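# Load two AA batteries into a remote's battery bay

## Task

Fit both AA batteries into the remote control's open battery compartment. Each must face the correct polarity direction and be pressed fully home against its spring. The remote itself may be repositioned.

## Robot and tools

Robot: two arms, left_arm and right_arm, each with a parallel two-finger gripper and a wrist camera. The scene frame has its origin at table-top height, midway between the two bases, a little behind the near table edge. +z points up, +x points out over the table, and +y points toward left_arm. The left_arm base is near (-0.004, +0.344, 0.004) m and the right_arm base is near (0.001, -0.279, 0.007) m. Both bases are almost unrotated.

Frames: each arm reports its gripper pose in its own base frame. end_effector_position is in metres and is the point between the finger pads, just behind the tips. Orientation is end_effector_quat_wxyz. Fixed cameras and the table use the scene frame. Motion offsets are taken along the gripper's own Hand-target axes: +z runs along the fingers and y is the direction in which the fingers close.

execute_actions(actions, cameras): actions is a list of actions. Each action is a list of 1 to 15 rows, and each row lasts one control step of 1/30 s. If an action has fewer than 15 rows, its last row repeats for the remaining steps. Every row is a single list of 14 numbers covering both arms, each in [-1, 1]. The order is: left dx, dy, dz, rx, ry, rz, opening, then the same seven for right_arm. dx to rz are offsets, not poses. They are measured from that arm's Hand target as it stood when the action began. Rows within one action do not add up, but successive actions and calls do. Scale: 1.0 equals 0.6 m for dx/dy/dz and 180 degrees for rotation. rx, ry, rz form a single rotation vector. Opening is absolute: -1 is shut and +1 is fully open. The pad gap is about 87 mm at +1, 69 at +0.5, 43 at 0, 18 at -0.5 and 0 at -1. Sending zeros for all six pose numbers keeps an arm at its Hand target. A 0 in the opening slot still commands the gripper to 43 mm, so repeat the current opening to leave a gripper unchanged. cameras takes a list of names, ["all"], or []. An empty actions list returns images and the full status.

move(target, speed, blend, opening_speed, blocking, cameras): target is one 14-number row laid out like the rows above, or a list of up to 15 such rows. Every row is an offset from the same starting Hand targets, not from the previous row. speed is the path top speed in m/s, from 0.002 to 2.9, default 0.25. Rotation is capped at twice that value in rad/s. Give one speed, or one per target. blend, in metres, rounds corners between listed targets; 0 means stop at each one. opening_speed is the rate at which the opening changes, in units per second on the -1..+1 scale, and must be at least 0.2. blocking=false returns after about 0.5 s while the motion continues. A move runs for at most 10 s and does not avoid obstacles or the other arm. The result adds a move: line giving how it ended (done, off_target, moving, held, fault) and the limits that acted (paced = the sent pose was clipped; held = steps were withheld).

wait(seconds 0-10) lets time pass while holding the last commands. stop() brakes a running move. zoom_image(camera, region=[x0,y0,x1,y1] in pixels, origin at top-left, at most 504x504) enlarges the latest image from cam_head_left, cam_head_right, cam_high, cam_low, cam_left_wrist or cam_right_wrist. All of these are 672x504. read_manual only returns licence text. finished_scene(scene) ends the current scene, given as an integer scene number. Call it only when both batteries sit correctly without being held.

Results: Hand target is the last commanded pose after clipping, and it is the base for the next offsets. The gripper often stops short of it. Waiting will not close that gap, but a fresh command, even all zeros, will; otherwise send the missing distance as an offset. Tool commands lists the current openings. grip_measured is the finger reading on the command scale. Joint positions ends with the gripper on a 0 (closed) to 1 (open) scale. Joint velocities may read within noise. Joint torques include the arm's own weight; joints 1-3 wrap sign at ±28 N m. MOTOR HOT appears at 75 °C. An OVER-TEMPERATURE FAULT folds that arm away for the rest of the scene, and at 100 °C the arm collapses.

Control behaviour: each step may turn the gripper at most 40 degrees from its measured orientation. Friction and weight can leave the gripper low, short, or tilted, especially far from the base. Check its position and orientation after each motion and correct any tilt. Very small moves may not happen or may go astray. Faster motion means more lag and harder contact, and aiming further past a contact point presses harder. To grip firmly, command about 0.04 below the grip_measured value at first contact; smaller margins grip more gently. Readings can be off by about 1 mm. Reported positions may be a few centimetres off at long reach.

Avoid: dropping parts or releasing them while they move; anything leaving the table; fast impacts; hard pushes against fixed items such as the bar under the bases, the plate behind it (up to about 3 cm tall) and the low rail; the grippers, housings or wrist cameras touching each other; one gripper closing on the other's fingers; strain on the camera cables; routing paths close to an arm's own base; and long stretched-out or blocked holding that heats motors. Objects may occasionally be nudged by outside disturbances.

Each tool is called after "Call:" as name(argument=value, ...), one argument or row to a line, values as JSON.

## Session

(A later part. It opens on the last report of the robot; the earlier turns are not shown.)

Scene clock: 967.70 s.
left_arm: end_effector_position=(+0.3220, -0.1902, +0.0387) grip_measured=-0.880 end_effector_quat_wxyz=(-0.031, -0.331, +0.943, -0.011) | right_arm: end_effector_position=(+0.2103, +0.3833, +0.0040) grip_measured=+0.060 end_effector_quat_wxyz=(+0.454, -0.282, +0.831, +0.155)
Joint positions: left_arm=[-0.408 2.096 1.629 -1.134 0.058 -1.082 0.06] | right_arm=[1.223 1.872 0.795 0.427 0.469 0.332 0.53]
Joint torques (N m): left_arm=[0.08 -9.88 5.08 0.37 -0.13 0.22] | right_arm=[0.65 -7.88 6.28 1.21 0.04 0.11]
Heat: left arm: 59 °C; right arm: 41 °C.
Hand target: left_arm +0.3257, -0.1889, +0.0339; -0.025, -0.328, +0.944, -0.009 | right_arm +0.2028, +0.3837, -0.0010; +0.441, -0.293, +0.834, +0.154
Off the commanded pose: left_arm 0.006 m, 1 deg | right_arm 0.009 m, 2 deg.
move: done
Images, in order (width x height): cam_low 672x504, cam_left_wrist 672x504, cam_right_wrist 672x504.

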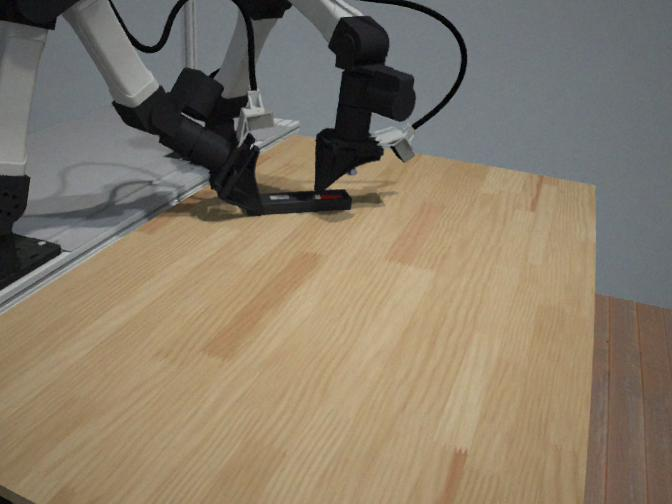

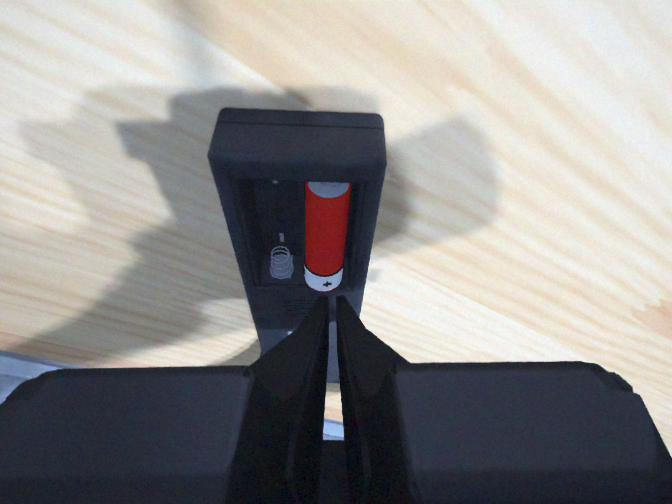

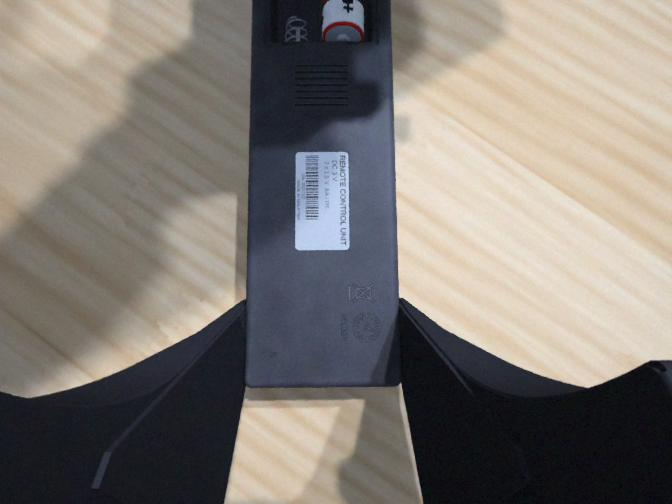

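Call:
move(
  target=[
    [0.0413,0,-0.0480,0,0,0,-0.88,0,0,0,0,0,0,0.02],
    [0.0048,0.0031,-0.0400,0,0,0,-0.88,0,0,0,0,0,0,0.02],
    [0.0023,0.0031,0.0067,0,0,0,-0.88,0,0,0,0,0,0,0.02],
  ],
  speed=0.12,
  cameras=["cam_right_wrist", "cam_low", "cam_left_wrist"],
)

Call:
zoom_image(
  camera="cam_right_wrist",
  region=[245, 0, 400, 60],
)

Call:
zoom_image(
  camera="cam_left_wrist",
  region=[200, 160, 400, 350],
)

Scene clock: 982.50 s.
left_arm: end_effector_position=(+0.3194, -0.1894, +0.0341) grip_measured=-0.880 end_effector_quat_wxyz=(-0.031, -0.331, +0.943, -0.010) | right_arm: end_effector_position=(+0.2103, +0.3833, +0.0040) grip_measured=+0.060 end_effector_quat_wxyz=(+0.454, -0.282, +0.831, +0.155)
Joint positions: left_arm=[-0.409 2.092 1.604 -1.115 0.057 -1.083 0.06] | right_arm=[1.223 1.872 0.795 0.427 0.469 0.332 0.53]
Joint torques (N m): left_arm=[0.09 -9.94 5.12 0.33 -0.12 0.21] | right_arm=[0.66 -7.87 6.28 1.21 0.04 0.11]
Heat: left arm: 57 °C; right arm: 41 °C.
Hand target: left_arm +0.3233, -0.1885, +0.0299; -0.025, -0.328, +0.944, -0.009 | right_arm +0.2028, +0.3837, -0.0010; +0.441, -0.293, +0.834, +0.154
Off the commanded pose: left_arm 0.006 m, 1 deg | right_arm 0.009 m, 2 deg.
move: done
Images, in order (width x height): cam_low 672x504, cam_left_wrist 672x504, cam_right_wrist 672x504.

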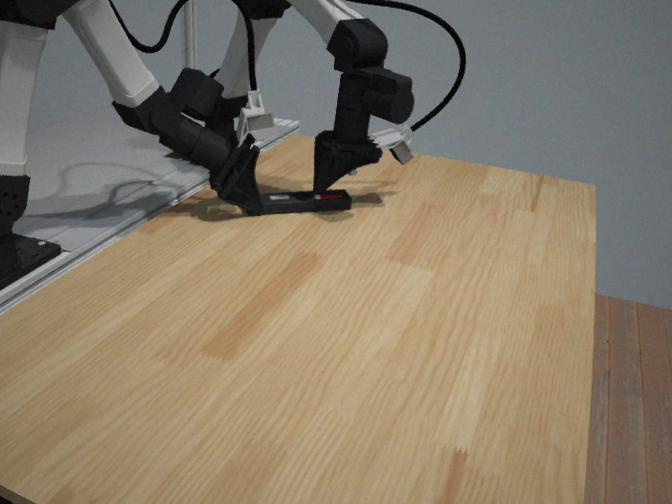

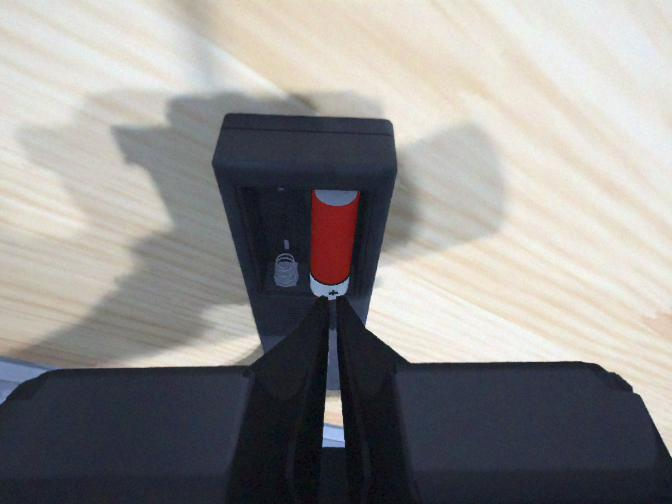

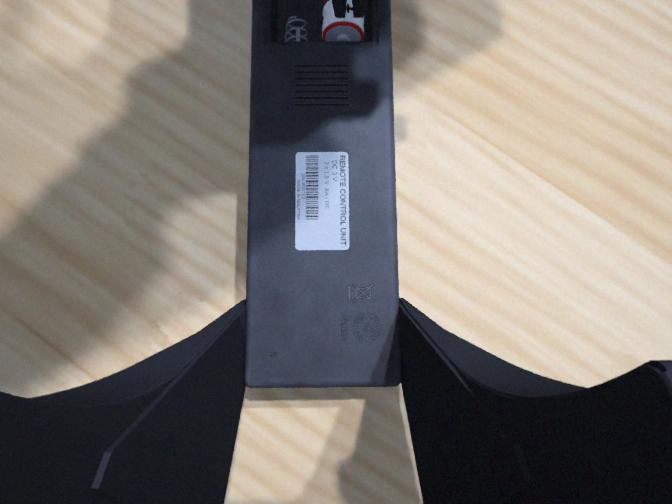

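Scaled by 3.252.

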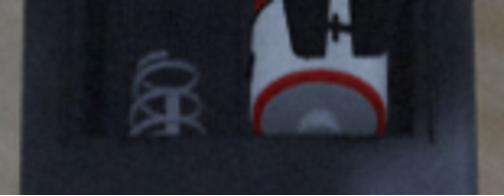

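Scaled by 2.520.

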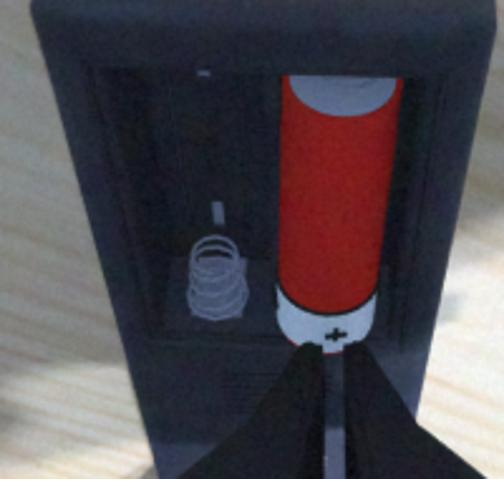

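Call:
move(
  target=[-0.0234,-0.0052,0.0655,0,0,0,-0.88,0,0,0,0,0,0,0.02],
  speed=0.05,
  cameras=["cam_right_wrist", "cam_low"],
)

Call:
zoom_image(
  camera="cam_right_wrist",
  region=[245, 0, 400, 60],
)

Call:
zoom_image(
  camera="cam_low",
  region=[290, 170, 360, 220],
)

Scene clock: 989.70 s.
left_arm: end_effector_position=(+0.3206, -0.1908, +0.0283) grip_measured=-0.880 end_effector_quat_wxyz=(-0.049, -0.328, +0.943, -0.029) | right_arm: end_effector_position=(+0.2102, +0.3833, +0.0039) grip_measured=+0.060 end_effector_quat_wxyz=(+0.454, -0.282, +0.831, +0.155)
Joint positions: left_arm=[-0.389 2.108 1.594 -1.091 0.108 -1.056 0.06] | right_arm=[1.223 1.872 0.795 0.427 0.469 0.333 0.53]
Joint torques (N m): left_arm=[0.32 -4.74 2.36 1.18 -0.65 0.19] | right_arm=[0.66 -7.88 6.27 1.21 0.04 0.1]
Heat: left arm: 57 °C; right arm: 41 °C.
Hand target: left_arm +0.3346, -0.1835, -0.0100; -0.025, -0.328, +0.944, -0.009 | right_arm +0.2028, +0.3837, -0.0011; +0.441, -0.293, +0.834, +0.154
Off the commanded pose: left_arm 0.041 m, 4 deg | right_arm 0.009 m, 2 deg.
move: off_target (left_arm)
Images, in order (width x height): cam_low 672x504, cam_right_wrist 672x504.

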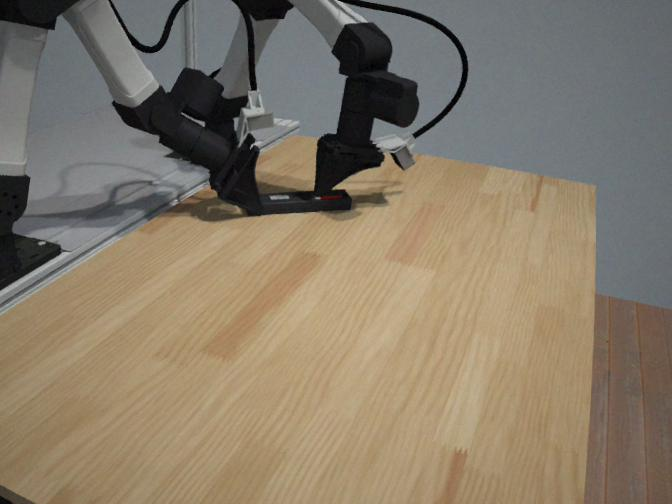

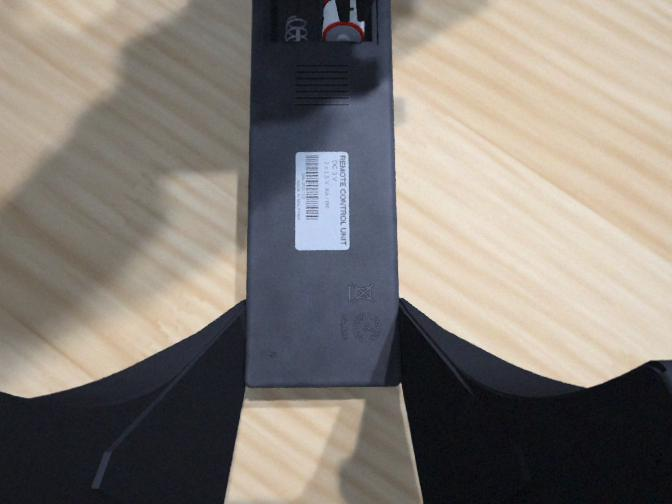

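Scaled by 3.252.

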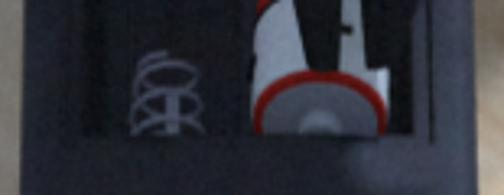

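Scaled by 7.200.

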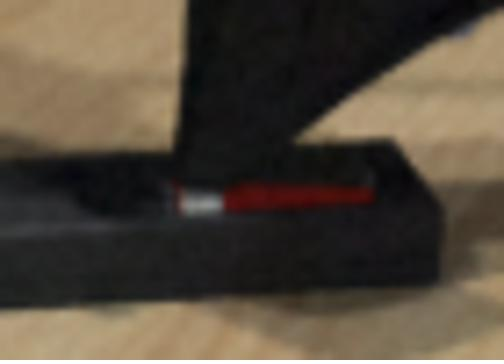

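Call:
move(
  target=[-0.0433,0,0.0311,0,0,0,-0.88,0,0,0,0,0,0,0.02],
  speed=0.06,
  cameras=["cam_right_wrist", "cam_low"],
)

Call:
zoom_image(
  camera="cam_right_wrist",
  region=[245, 0, 400, 60],
)

Call:
zoom_image(
  camera="cam_low",
  region=[290, 170, 360, 220],
)

Scene clock: 998.70 s.
left_arm: end_effector_position=(+0.3225, -0.1875, +0.0268) grip_measured=-0.880 end_effector_quat_wxyz=(-0.094, -0.329, +0.938, -0.053) | right_arm: end_effector_position=(+0.2102, +0.3833, +0.0039) grip_measured=+0.060 end_effector_quat_wxyz=(+0.454, -0.282, +0.831, +0.155)
Joint positions: left_arm=[-0.339 2.157 1.635 -1.13 0.2 -1.005 0.06] | right_arm=[1.223 1.872 0.795 0.427 0.469 0.333 0.53]
Joint torques (N m): left_arm=[0.81 -3.11 2.8 1.54 -1.55 0.18] | right_arm=[0.66 -7.88 6.28 1.21 0.03 0.1]
Heat: left arm: 55 °C; right arm: 41 °C.
Hand target: left_arm +0.3542, -0.1680, -0.0300; -0.025, -0.328, +0.944, -0.009 | right_arm +0.2028, +0.3837, -0.0011; +0.441, -0.293, +0.834, +0.154
Off the commanded pose: left_arm 0.068 m, 9 deg | right_arm 0.009 m, 2 deg.
move: off_target (left_arm)
Images, in order (width x height): cam_low 672x504, cam_right_wrist 672x504.

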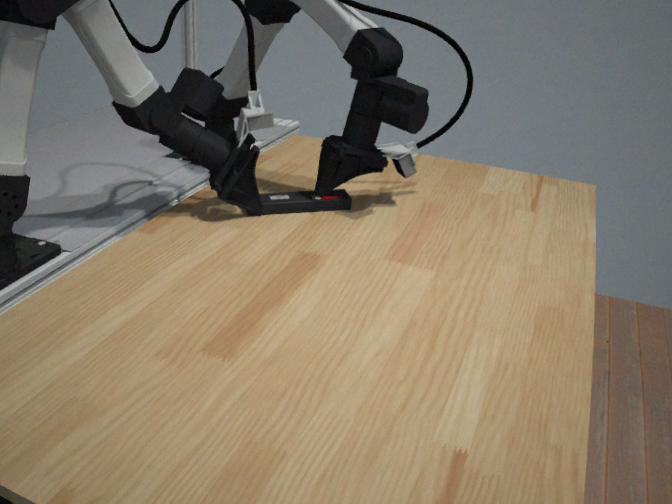

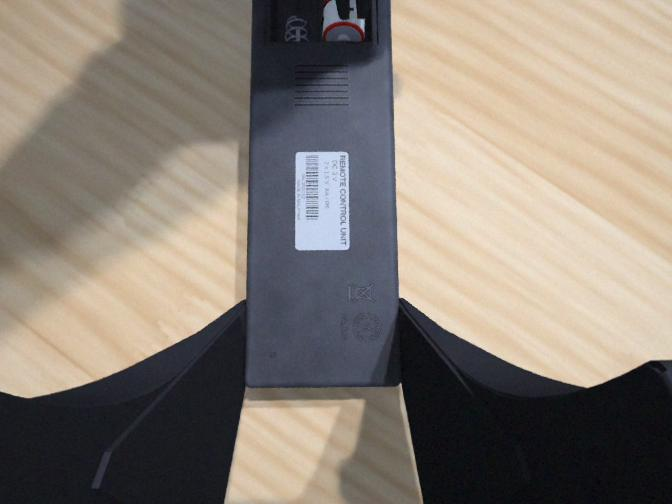

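Scaled by 3.252.

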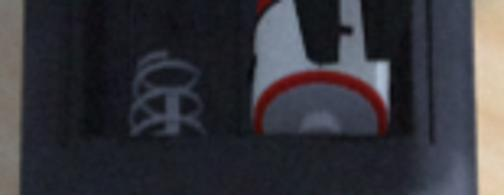

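Scaled by 7.200.

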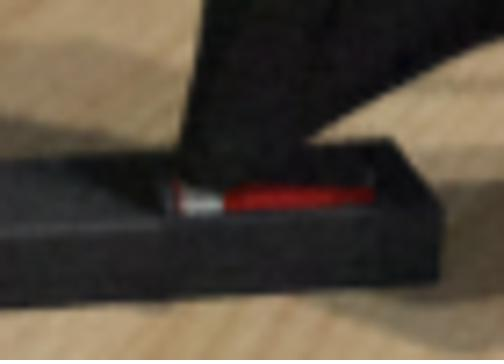

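Call:
move(
  target=[
    [0.0691,0.0053,-0.1432,0,0,0,-0.88,0,0,0,0,0,0,0.02],
    [0.1110,0.0022,-0.1510,0,0,0,-0.88,0,0,0,0,0,0,0.02],
    [0.0746,0.0053,-0.1428,0,0,0,-0.88,0,0,0,0,0,0,0.02],
    [0.0721,0.0053,-0.0963,0,0,0,-0.88,0,0,0,0,0,0,0.02],
  ],
  speed=[0.08,0.12,0.12,0.1],
  blend=[0.005,0,0,0],
  cameras=["cam_right_wrist", "cam_low", "cam_left_wrist"],
)

Call:
zoom_image(
  camera="cam_right_wrist",
  region=[245, 0, 400, 60],
)

Call:
zoom_image(
  camera="cam_low",
  region=[290, 170, 360, 220],
)

Call:
zoom_image(
  camera="cam_left_wrist",
  region=[200, 160, 400, 350],
)

Scene clock: 1024.60 s.
left_arm: end_effector_position=(+0.3166, -0.1916, +0.0340) grip_measured=-0.880 end_effector_quat_wxyz=(-0.032, -0.331, +0.943, -0.010) | right_arm: end_effector_position=(+0.2098, +0.3835, +0.0039) grip_measured=+0.060 end_effector_quat_wxyz=(+0.454, -0.282, +0.831, +0.156)
Joint positions: left_arm=[-0.416 2.086 1.594 -1.111 0.059 -1.09 0.06] | right_arm=[1.224 1.872 0.795 0.427 0.469 0.333 0.53]
Joint torques (N m): left_arm=[0.08 -9.92 5.09 0.35 -0.13 0.23] | right_arm=[0.57 -7.88 6.28 1.21 0.03 0.1]
Heat: left arm: 52 °C; right arm: 41 °C.
Hand target: left_arm +0.3207, -0.1905, +0.0299; -0.025, -0.328, +0.944, -0.009 | right_arm +0.2027, +0.3838, -0.0011; +0.441, -0.293, +0.834, +0.154
Off the commanded pose: left_arm 0.006 m, 1 deg | right_arm 0.009 m, 2 deg.
move: done
Images, in order (width x height): cam_low 672x504, cam_left_wrist 672x504, cam_right_wrist 672x504.

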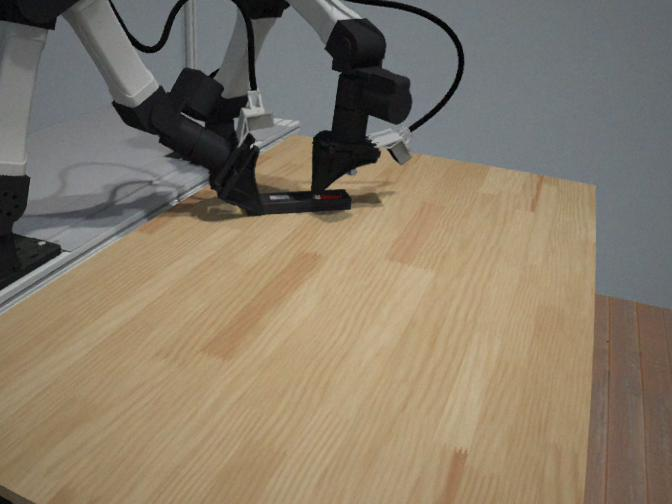

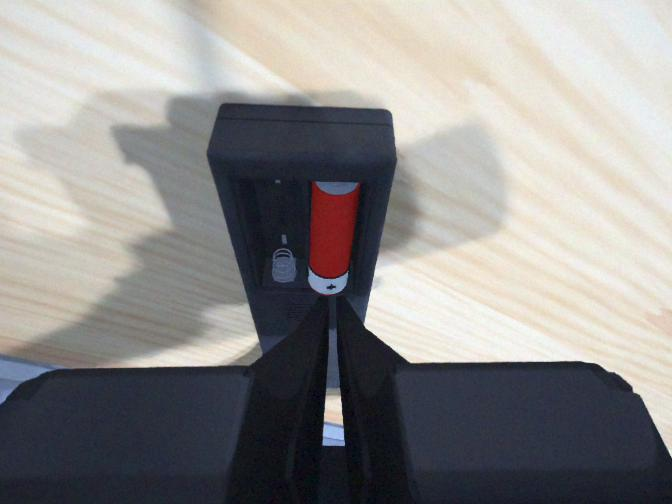

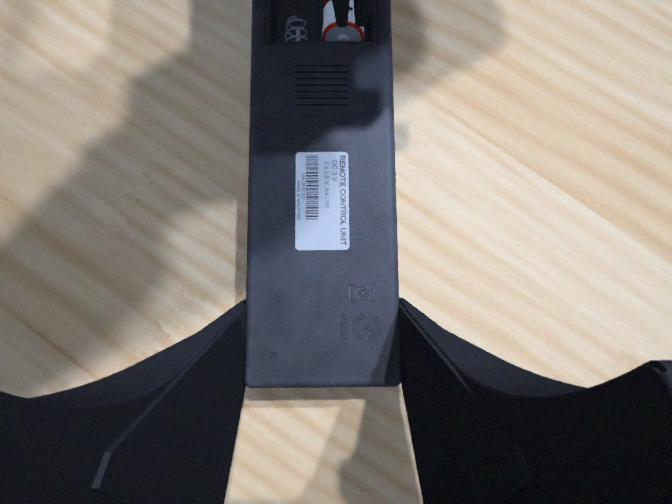

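Scaled by 3.252.

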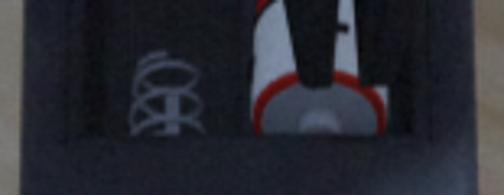

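Scaled by 7.200.

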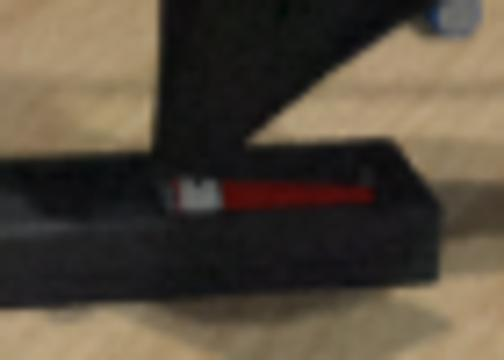

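Scaled by 2.520.

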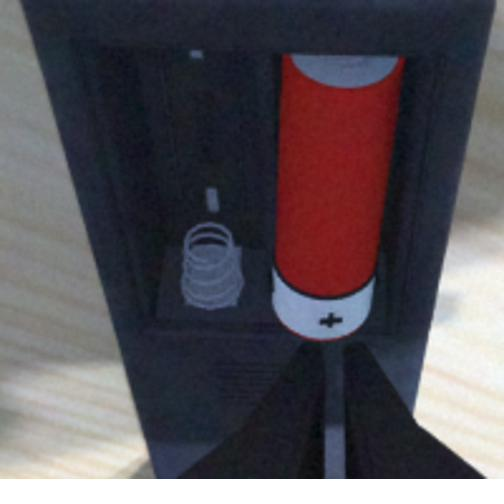

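Call:
move(
  target=[-0.0187,0,0.0990,0,-0.04,0,-0.88,0,0,0,0,0,0,0.02],
  speed=0.05,
  cameras=["cam_right_wrist", "cam_low"],
)

Call:
zoom_image(
  camera="cam_right_wrist",
  region=[245, 0, 400, 60],
)

Call:
zoom_image(
  camera="cam_low",
  region=[290, 170, 360, 220],
)

Scene clock: 1032.93 s.
left_arm: end_effector_position=(+0.3165, -0.1913, +0.0243) grip_measured=-0.879 end_effector_quat_wxyz=(+0.003, -0.326, +0.945, -0.028) | right_arm: end_effector_position=(+0.2098, +0.3836, +0.0039) grip_measured=+0.060 end_effector_quat_wxyz=(+0.454, -0.282, +0.831, +0.156)
Joint positions: left_arm=[-0.426 2.025 1.472 -0.975 0.036 -1.092 0.061] | right_arm=[1.224 1.872 0.795 0.427 0.469 0.334 0.53]
Joint torques (N m): left_arm=[-1.96 -1.95 0.34 1.57 -1.09 -0.07] | right_arm=[0.58 -7.88 6.28 1.21 0.03 0.1]
Heat: left arm: 52 °C; right arm: 41 °C.
Hand target: left_arm +0.3270, -0.1854, -0.0299; +0.034, -0.328, +0.944, +0.012 | right_arm +0.2027, +0.3838, -0.0011; +0.441, -0.293, +0.834, +0.154
Off the commanded pose: left_arm 0.056 m, 6 deg | right_arm 0.009 m, 2 deg.
move: off_target (left_arm)
Images, in order (width x height): cam_low 672x504, cam_right_wrist 672x504.

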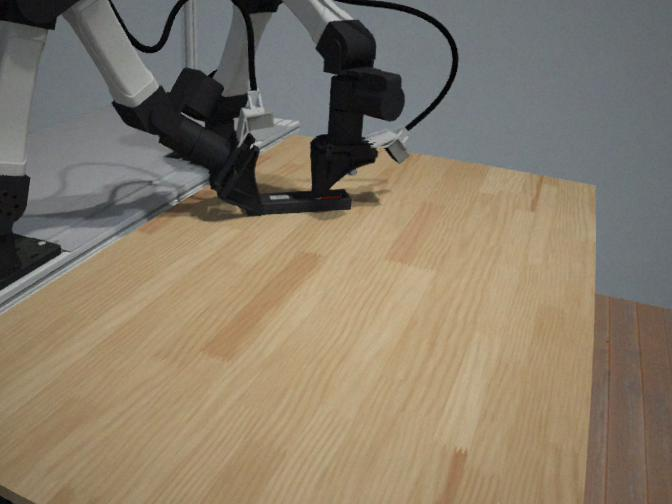

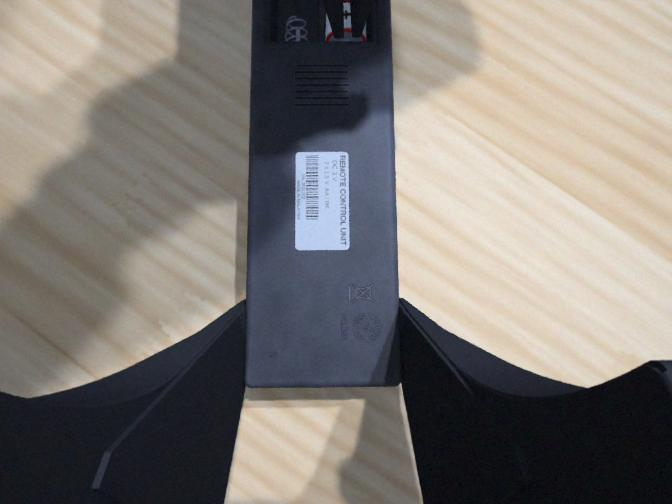

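Scaled by 3.252.

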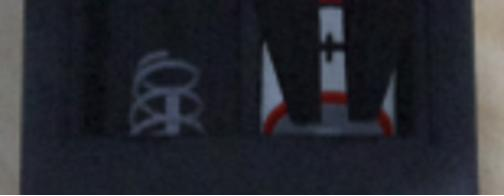

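Scaled by 7.200.

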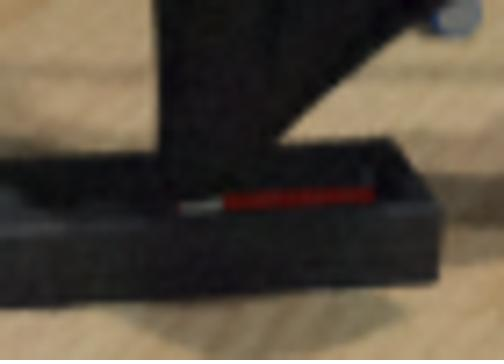

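Call:
move(
  target=[
    [-0.0027,0,-0.1469,0,0,0,-0.88,0,0,0,0,0,0,0.02],
    [-0.0374,0.0016,-0.1393,0,0.04,0,-0.88,0,0,0,0,0,0,0.02],
    [-0.0344,0.0016,-0.0978,0,0.04,0,-0.88,0,0,0,0,0,0,0.02],
  ],
  speed=[0.08,0.12,0.1],
  cameras=["cam_right_wrist", "cam_low", "cam_left_wrist"],
)

Call:
zoom_image(
  camera="cam_right_wrist",
  region=[245, 0, 400, 60],
)

Call:
zoom_image(
  camera="cam_low",
  region=[290, 170, 360, 220],
)

Call:
zoom_image(
  camera="cam_left_wrist",
  region=[200, 160, 400, 350],
)

Scene clock: 1043.93 s.
left_arm: end_effector_position=(+0.3353, -0.1731, +0.0321) grip_measured=-0.880 end_effector_quat_wxyz=(-0.027, -0.330, +0.944, -0.002) | right_arm: end_effector_position=(+0.2098, +0.3836, +0.0039) grip_measured=+0.060 end_effector_quat_wxyz=(+0.454, -0.282, +0.831, +0.156)
Joint positions: left_arm=[-0.364 2.132 1.66 -1.139 0.038 -1.036 0.06] | right_arm=[1.224 1.872 0.795 0.427 0.469 0.334 0.53]
Joint torques (N m): left_arm=[0.29 -10.52 5.24 0.4 0.08 0.22] | right_arm=[0.58 -7.9 6.28 1.21 0.03 0.1]
Heat: left arm: 51 °C; right arm: 41 °C.
Hand target: left_arm +0.3393, -0.1746, +0.0300; -0.025, -0.328, +0.944, -0.009 | right_arm +0.2027, +0.3838, -0.0011; +0.441, -0.293, +0.834, +0.154
Off the commanded pose: left_arm 0.005 m, 1 deg | right_arm 0.009 m, 2 deg.
move: done
Images, in order (width x height): cam_low 672x504, cam_left_wrist 672x504, cam_right_wrist 672x504.

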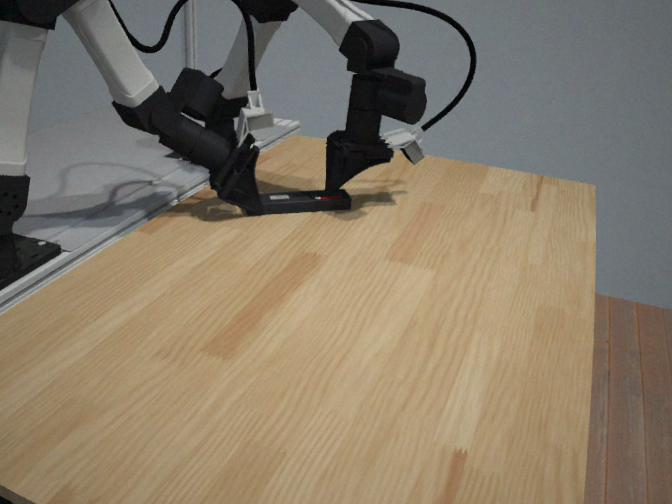

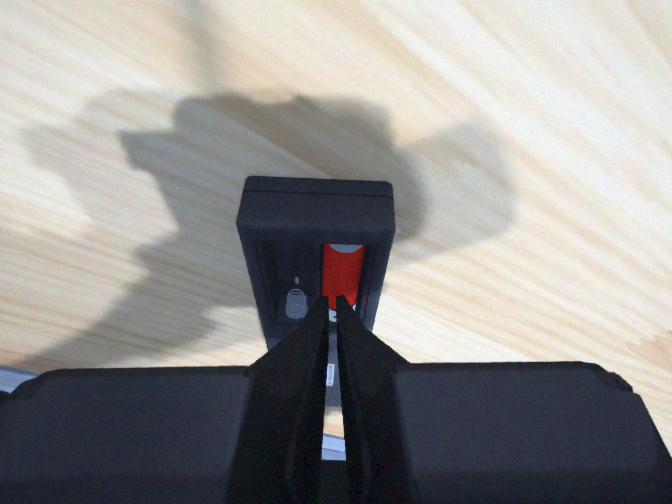

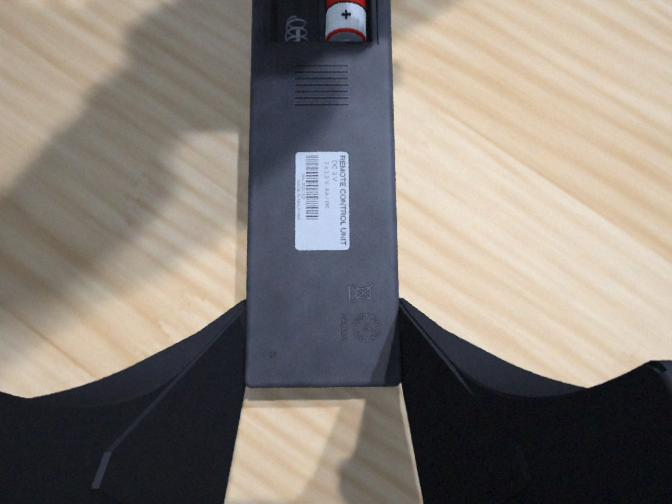

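Scaled by 3.252.

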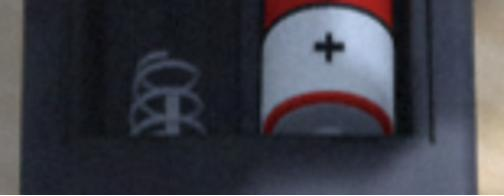

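Scaled by 7.200.

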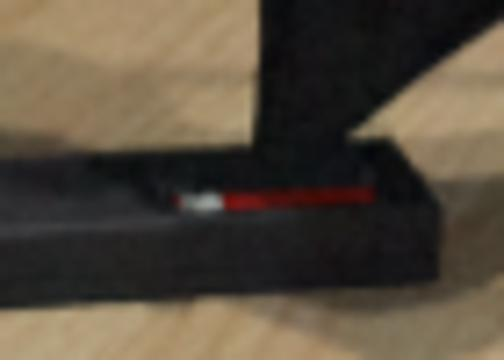

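Scaled by 2.520.

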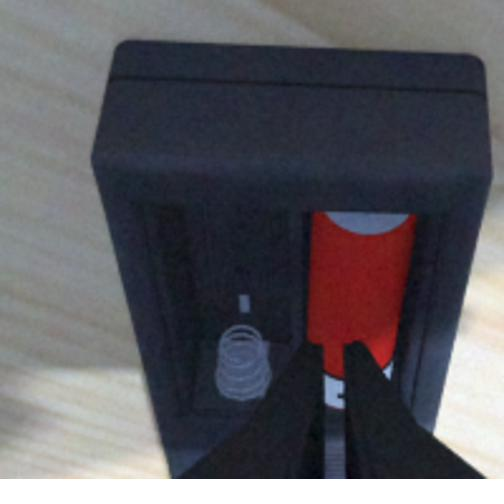

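Call:
zoom_image(
  camera="cam_low",
  region=[306, 184, 354, 214],
)

Scaled by 10.500.

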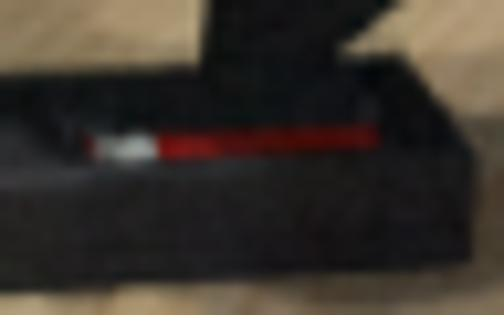

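Call:
move(
  target=[-0.0048,-0.0033,0.0880,0,0,0,-0.88,0,0,0,0,0,0,0.02],
  speed=0.06,
  cameras=["cam_right_wrist", "cam_low"],
)

Call:
zoom_image(
  camera="cam_low",
  region=[306, 184, 354, 214],
)

Call:
zoom_image(
  camera="cam_right_wrist",
  region=[245, 0, 400, 60],
)

Scene clock: 1055.67 s.
left_arm: end_effector_position=(+0.3357, -0.1759, +0.0243) grip_measured=-0.880 end_effector_quat_wxyz=(-0.031, -0.331, +0.943, -0.027) | right_arm: end_effector_position=(+0.2098, +0.3836, +0.0039) grip_measured=+0.060 end_effector_quat_wxyz=(+0.454, -0.282, +0.831, +0.156)
Joint positions: left_arm=[-0.351 2.12 1.604 -1.068 0.081 -1.025 0.06] | right_arm=[1.224 1.872 0.795 0.427 0.469 0.334 0.53]
Joint torques (N m): left_arm=[-1.17 -3.73 0.59 1.31 -0.37 0.1] | right_arm=[0.57 -7.88 6.27 1.21 0.03 0.1]
Heat: left arm: 53 °C; right arm: 41 °C.
Hand target: left_arm +0.3405, -0.1759, -0.0228; -0.025, -0.328, +0.944, -0.009 | right_arm +0.2027, +0.3838, -0.0011; +0.441, -0.293, +0.834, +0.154
Off the commanded pose: left_arm 0.047 m, 2 deg | right_arm 0.009 m, 2 deg.
move: off_target (left_arm)
Images, in order (width x height): cam_low 672x504, cam_right_wrist 672x504.

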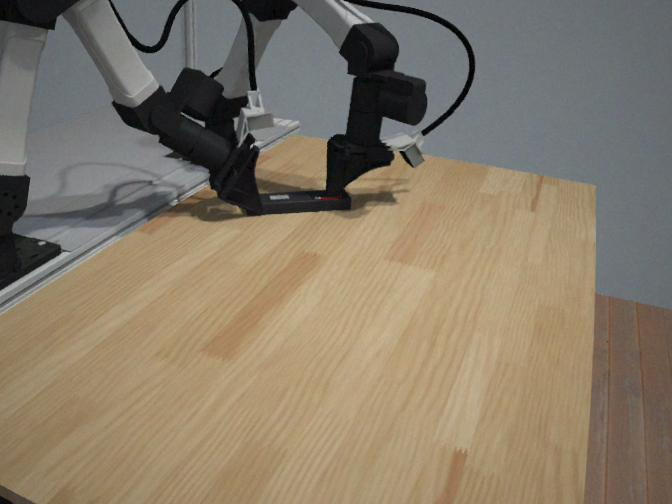

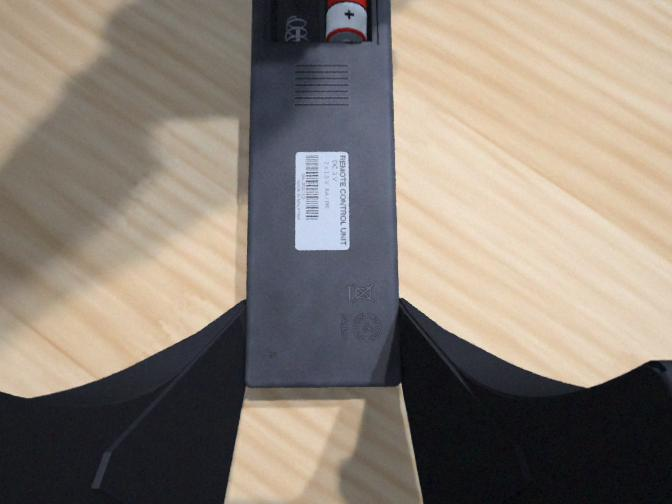

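Scaled by 10.500.

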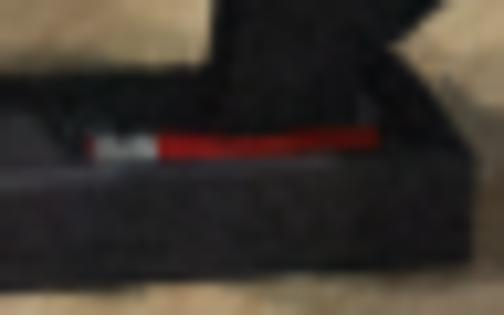

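Scaled by 3.252.

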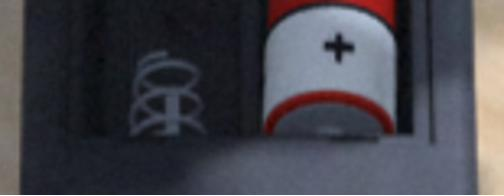

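Call:
move(
  target=[
    [0.0097,0,-0.183,0,0,0,-0.88,0,0,0,0,0,0,0.02],
    [-0.0281,0.2142,-0.2398,-0.0124,-0.0139,0.4627,-0.88,0,0,0,0,0,0,0.02],
    [-0.1485,0.2948,-0.1545,-0.0124,-0.0139,0.4627,-0.2,0,0,0,0,0,0,0.02],
  ],
  speed=[0.12,0.3,0.25],
  blend=[0.03,0.03,0],
  opening_speed=1.0,
  cameras=["cam_left_wrist", "cam_low", "cam_right_wrist"],
)

Call:
zoom_image(
  camera="cam_low",
  region=[306, 184, 354, 214],
)

Call:
zoom_image(
  camera="cam_right_wrist",
  region=[245, 0, 400, 60],
)

Scene clock: 1087.33 s.
left_arm: end_effector_position=(+0.3003, +0.0202, +0.0682) grip_measured=-0.200 end_effector_quat_wxyz=(-0.005, +0.378, +0.926, -0.001) | right_arm: end_effector_position=(+0.2098, +0.3836, +0.0039) grip_measured=+0.060 end_effector_quat_wxyz=(+0.454, -0.282, +0.831, +0.156)
Joint positions: left_arm=[-0.028 1.822 1.375 -1.133 -0.002 0.747 0.4] | right_arm=[1.224 1.872 0.795 0.427 0.469 0.334 0.53]
Joint torques (N m): left_arm=[0.23 -7.82 5.09 0.44 0.09 0.29] | right_arm=[0.57 -7.87 6.28 1.21 0.03 0.1]
Heat: left arm: 50 °C; right arm: 42 °C.
Hand target: left_arm +0.3047, +0.0211, +0.0650; +0.000, +0.383, +0.924, +0.000 | right_arm +0.2027, +0.3838, -0.0011; +0.441, -0.293, +0.834, +0.154
Off the commanded pose: left_arm 0.005 m, 1 deg | right_arm 0.009 m, 2 deg.
move: done
Images, in order (width x height): cam_low 672x504, cam_left_wrist 672x504, cam_right_wrist 672x504.

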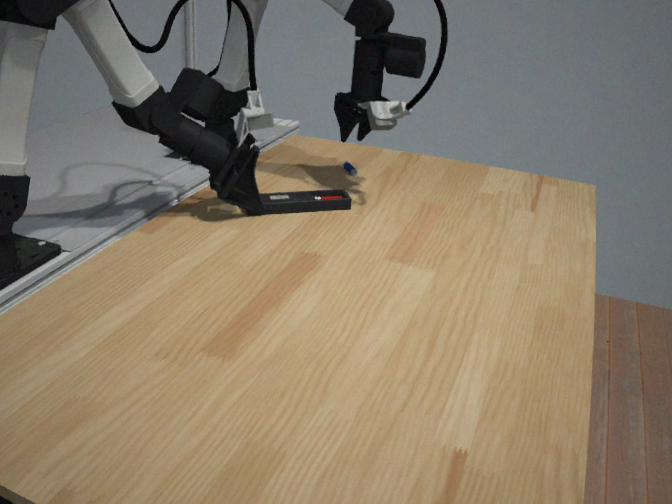

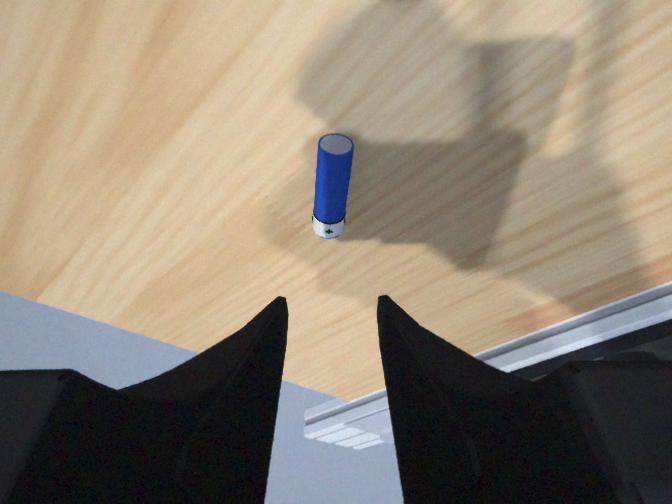

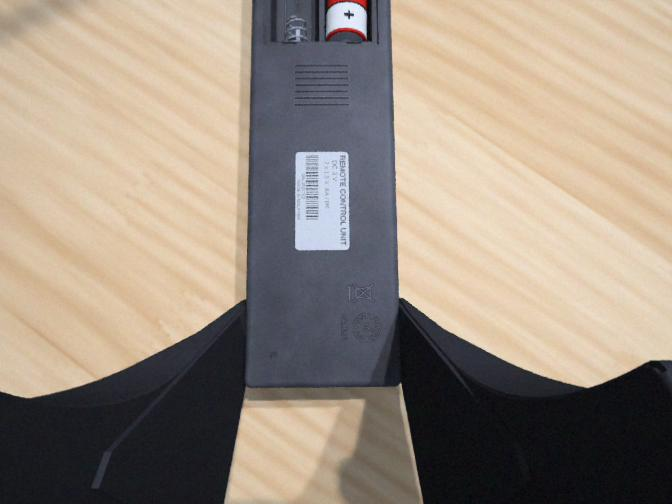

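Scaled by 10.500.

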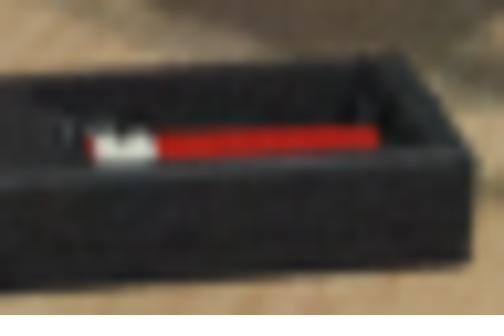

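Scaled by 3.252.

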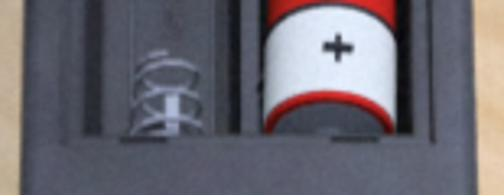

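Call:
move(
  target=[
    [0.0027,-0.0025,0.0992,0,0,0.028,-0.2,0,0,0,0,0,0,0.02],
    [0.0027,-0.0025,0.0992,0,0,0.028,-0.70,0,0,0,0,0,0,0.02],
  ],
  speed=0.1,
  opening_speed=0.4,
  cameras=["cam_left_wrist"],
)

Scene clock: 1103.87 s.
left_arm: end_effector_position=(+0.2972, +0.0226, +0.0082) grip_measured=-0.590 end_effector_quat_wxyz=(-0.007, +0.414, +0.910, -0.002) | right_arm: end_effector_position=(+0.2098, +0.3836, +0.0039) grip_measured=+0.060 end_effector_quat_wxyz=(+0.454, -0.282, +0.831, +0.156)
Joint positions: left_arm=[-0.028 1.879 1.197 -0.903 -0.002 0.826 0.205] | right_arm=[1.224 1.872 0.795 0.427 0.469 0.334 0.53]
Joint torques (N m): left_arm=[-0.55 -7.95 4.88 0.45 0.1 0.29] | right_arm=[0.57 -7.88 6.3 1.21 0.03 0.1]
Heat: left arm: 50 °C; right arm: 42 °C.
Hand target: left_arm +0.3025, +0.0211, +0.0055; +0.000, +0.423, +0.906, +0.000 | right_arm +0.2027, +0.3838, -0.0011; +0.441, -0.293, +0.834, +0.154
Off the commanded pose: left_arm 0.006 m, 1 deg | right_arm 0.009 m, 2 deg.
move: done
Images, in order (width x height): cam_left_wrist 672x504.

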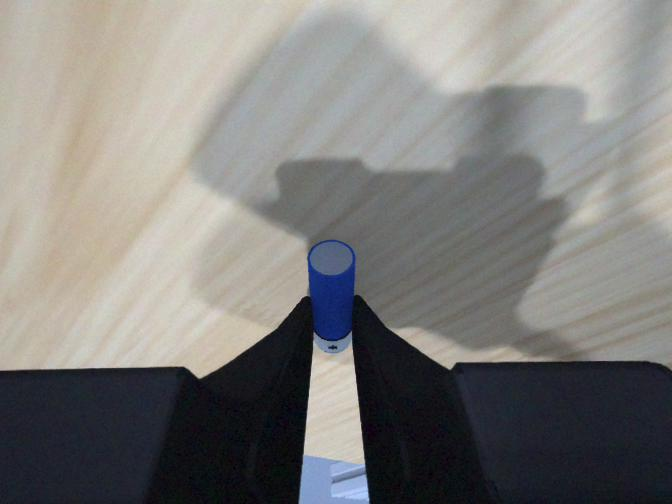

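Call:
move(
  target=[
    [0,0,-0.06,0,0,0,-0.70,0,0,0,0,0,0,0.02],
    [0,0,-0.06,0,0,0.289,-0.70,0,0,0,0,0,0,0.02],
    [0,0,0,0,0,0.289,-0.70,0,0,0,0,0,0,0.02],
    [0,0,0,0,0,0.289,-0.40,0,0,0,0,0,0,0.02],
  ],
  speed=[0.12,0.25,0.08,0.1],
  opening_speed=0.4,
  cameras=["cam_left_wrist"],
)

Scene clock: 1114.33 s.
left_arm: end_effector_position=(+0.2994, +0.0232, +0.0092) grip_measured=-0.400 end_effector_quat_wxyz=(-0.003, +0.771, +0.636, +0.001) | right_arm: end_effector_position=(+0.2098, +0.3836, +0.0039) grip_measured=+0.060 end_effector_quat_wxyz=(+0.454, -0.282, +0.831, +0.156)
Joint positions: left_arm=[-0.064 1.755 1.043 -0.863 -0.006 1.698 0.3] | right_arm=[1.224 1.872 0.795 0.427 0.469 0.334 0.53]
Joint torques (N m): left_arm=[-0.39 -6.34 4.56 0.36 0.14 0.33] | right_arm=[0.58 -7.88 6.28 1.21 0.03 0.1]
Heat: left arm: 50 °C; right arm: 42 °C.
Hand target: left_arm +0.3025, +0.0211, +0.0054; +0.000, +0.778, +0.629, +0.000 | right_arm +0.2027, +0.3838, -0.0011; +0.441, -0.293, +0.834, +0.154
Off the commanded pose: left_arm 0.005 m, 1 deg | right_arm 0.009 m, 2 deg.
move: done
Images, in order (width x height): cam_left_wrist 672x504.

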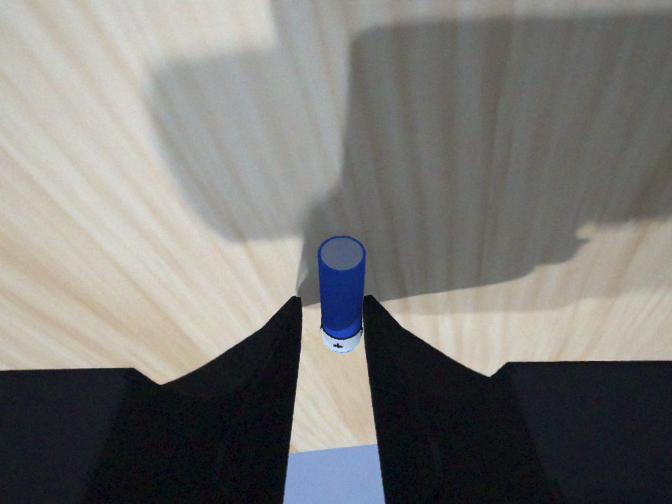

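Call:
move(
  target=[
    [0,0,-0.1,0,0,0,-0.40,0,0,0,0,0,0,0.02],
    [0.0164,-0.002,-0.09,0,0,-0.5,-0.35,0,0,0,0,0,0,0.02],
    [0.0328,-0.0043,-0.0710,0,0,-1.0,-0.30,0,0,0,0,0,0,0.02],
  ],
  speed=[0.12,0.5,0.5],
  blend=[0.01,0.01,0],
  cameras=["cam_left_wrist"],
)

Scene clock: 1132.87 s.
left_arm: end_effector_position=(+0.2972, +0.0388, +0.0374) grip_measured=-0.300 end_effector_quat_wxyz=(-0.026, -0.622, +0.782, +0.011) | right_arm: end_effector_position=(+0.2098, +0.3836, +0.0039) grip_measured=+0.060 end_effector_quat_wxyz=(+0.454, -0.282, +0.831, +0.156)
Joint positions: left_arm=[0.254 1.848 1.276 -1.055 0.001 -1.09 0.35] | right_arm=[1.224 1.872 0.795 0.427 0.469 0.334 0.53]
Joint torques (N m): left_arm=[0.06 -12.62 4.81 0.33 -0.05 -0.02] | right_arm=[0.58 -7.88 6.28 1.22 0.04 0.1]
Heat: left arm: 50 °C; right arm: 42 °C.
Hand target: left_arm +0.3041, +0.0408, +0.0480; +0.000, -0.629, +0.778, +0.000 | right_arm +0.2027, +0.3838, -0.0011; +0.441, -0.293, +0.834, +0.154
Off the commanded pose: left_arm 0.013 m, 3 deg | right_arm 0.009 m, 2 deg.
move: off_target (left_arm); blend cut to 0 m at target 2; target 3's new opening was sent with left_arm's hand 0.013 m and 3 deg from that target
Images, in order (width x height): cam_left_wrist 672x504.

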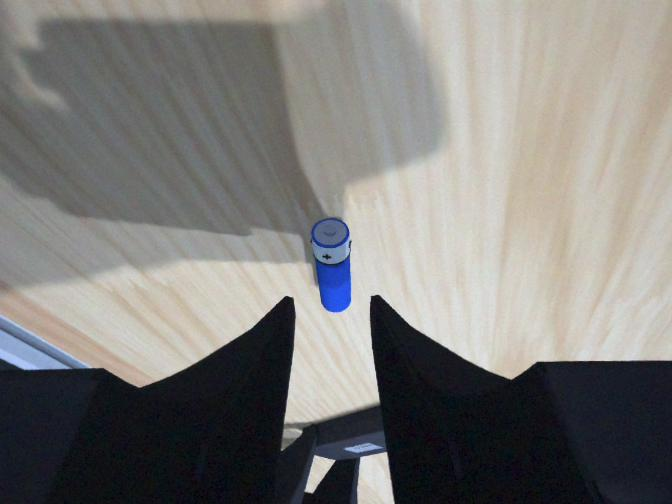

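Call:
move(
  target=[
    [0.0025,0,0.0708,0,0,0.005,-0.3,0,0,0,0,0,0,0.02],
    [0.0025,0,0.0708,0,0,0.005,-0.70,0,0,0,0,0,0,0.02],
  ],
  speed=0.1,
  opening_speed=0.4,
  cameras=["cam_left_wrist"],
)

Call:
zoom_image(
  camera="cam_left_wrist",
  region=[260, 220, 410, 370],
)

Scene clock: 1140.97 s.
left_arm: end_effector_position=(+0.3001, +0.0396, +0.0088) grip_measured=-0.592 end_effector_quat_wxyz=(-0.004, -0.622, +0.783, +0.001) | right_arm: end_effector_position=(+0.2098, +0.3836, +0.0039) grip_measured=+0.060 end_effector_quat_wxyz=(+0.454, -0.282, +0.831, +0.156)
Joint positions: left_arm=[0.254 1.856 1.169 -0.893 0.001 -1.09 0.204] | right_arm=[1.224 1.872 0.795 0.427 0.469 0.334 0.53]
Joint torques (N m): left_arm=[-0.46 -7.56 4.75 0.42 -0.07 0.09] | right_arm=[0.58 -7.88 6.28 1.21 0.04 0.1]
Heat: left arm: 51 °C; right arm: 42 °C.
Hand target: left_arm +0.3038, +0.0394, +0.0056; +0.000, -0.623, +0.783, +0.000 | right_arm +0.2027, +0.3838, -0.0011; +0.441, -0.293, +0.834, +0.154
Off the commanded pose: left_arm 0.005 m, 0 deg | right_arm 0.009 m, 2 deg.
move: done
Images, in order (width x height): cam_left_wrist 672x504.

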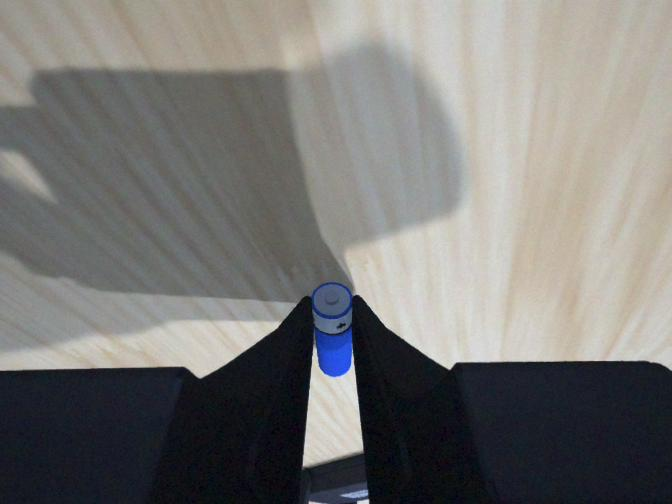

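Scaled by 3.360.

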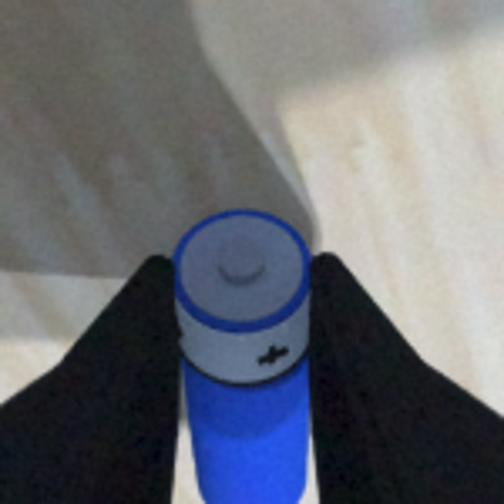

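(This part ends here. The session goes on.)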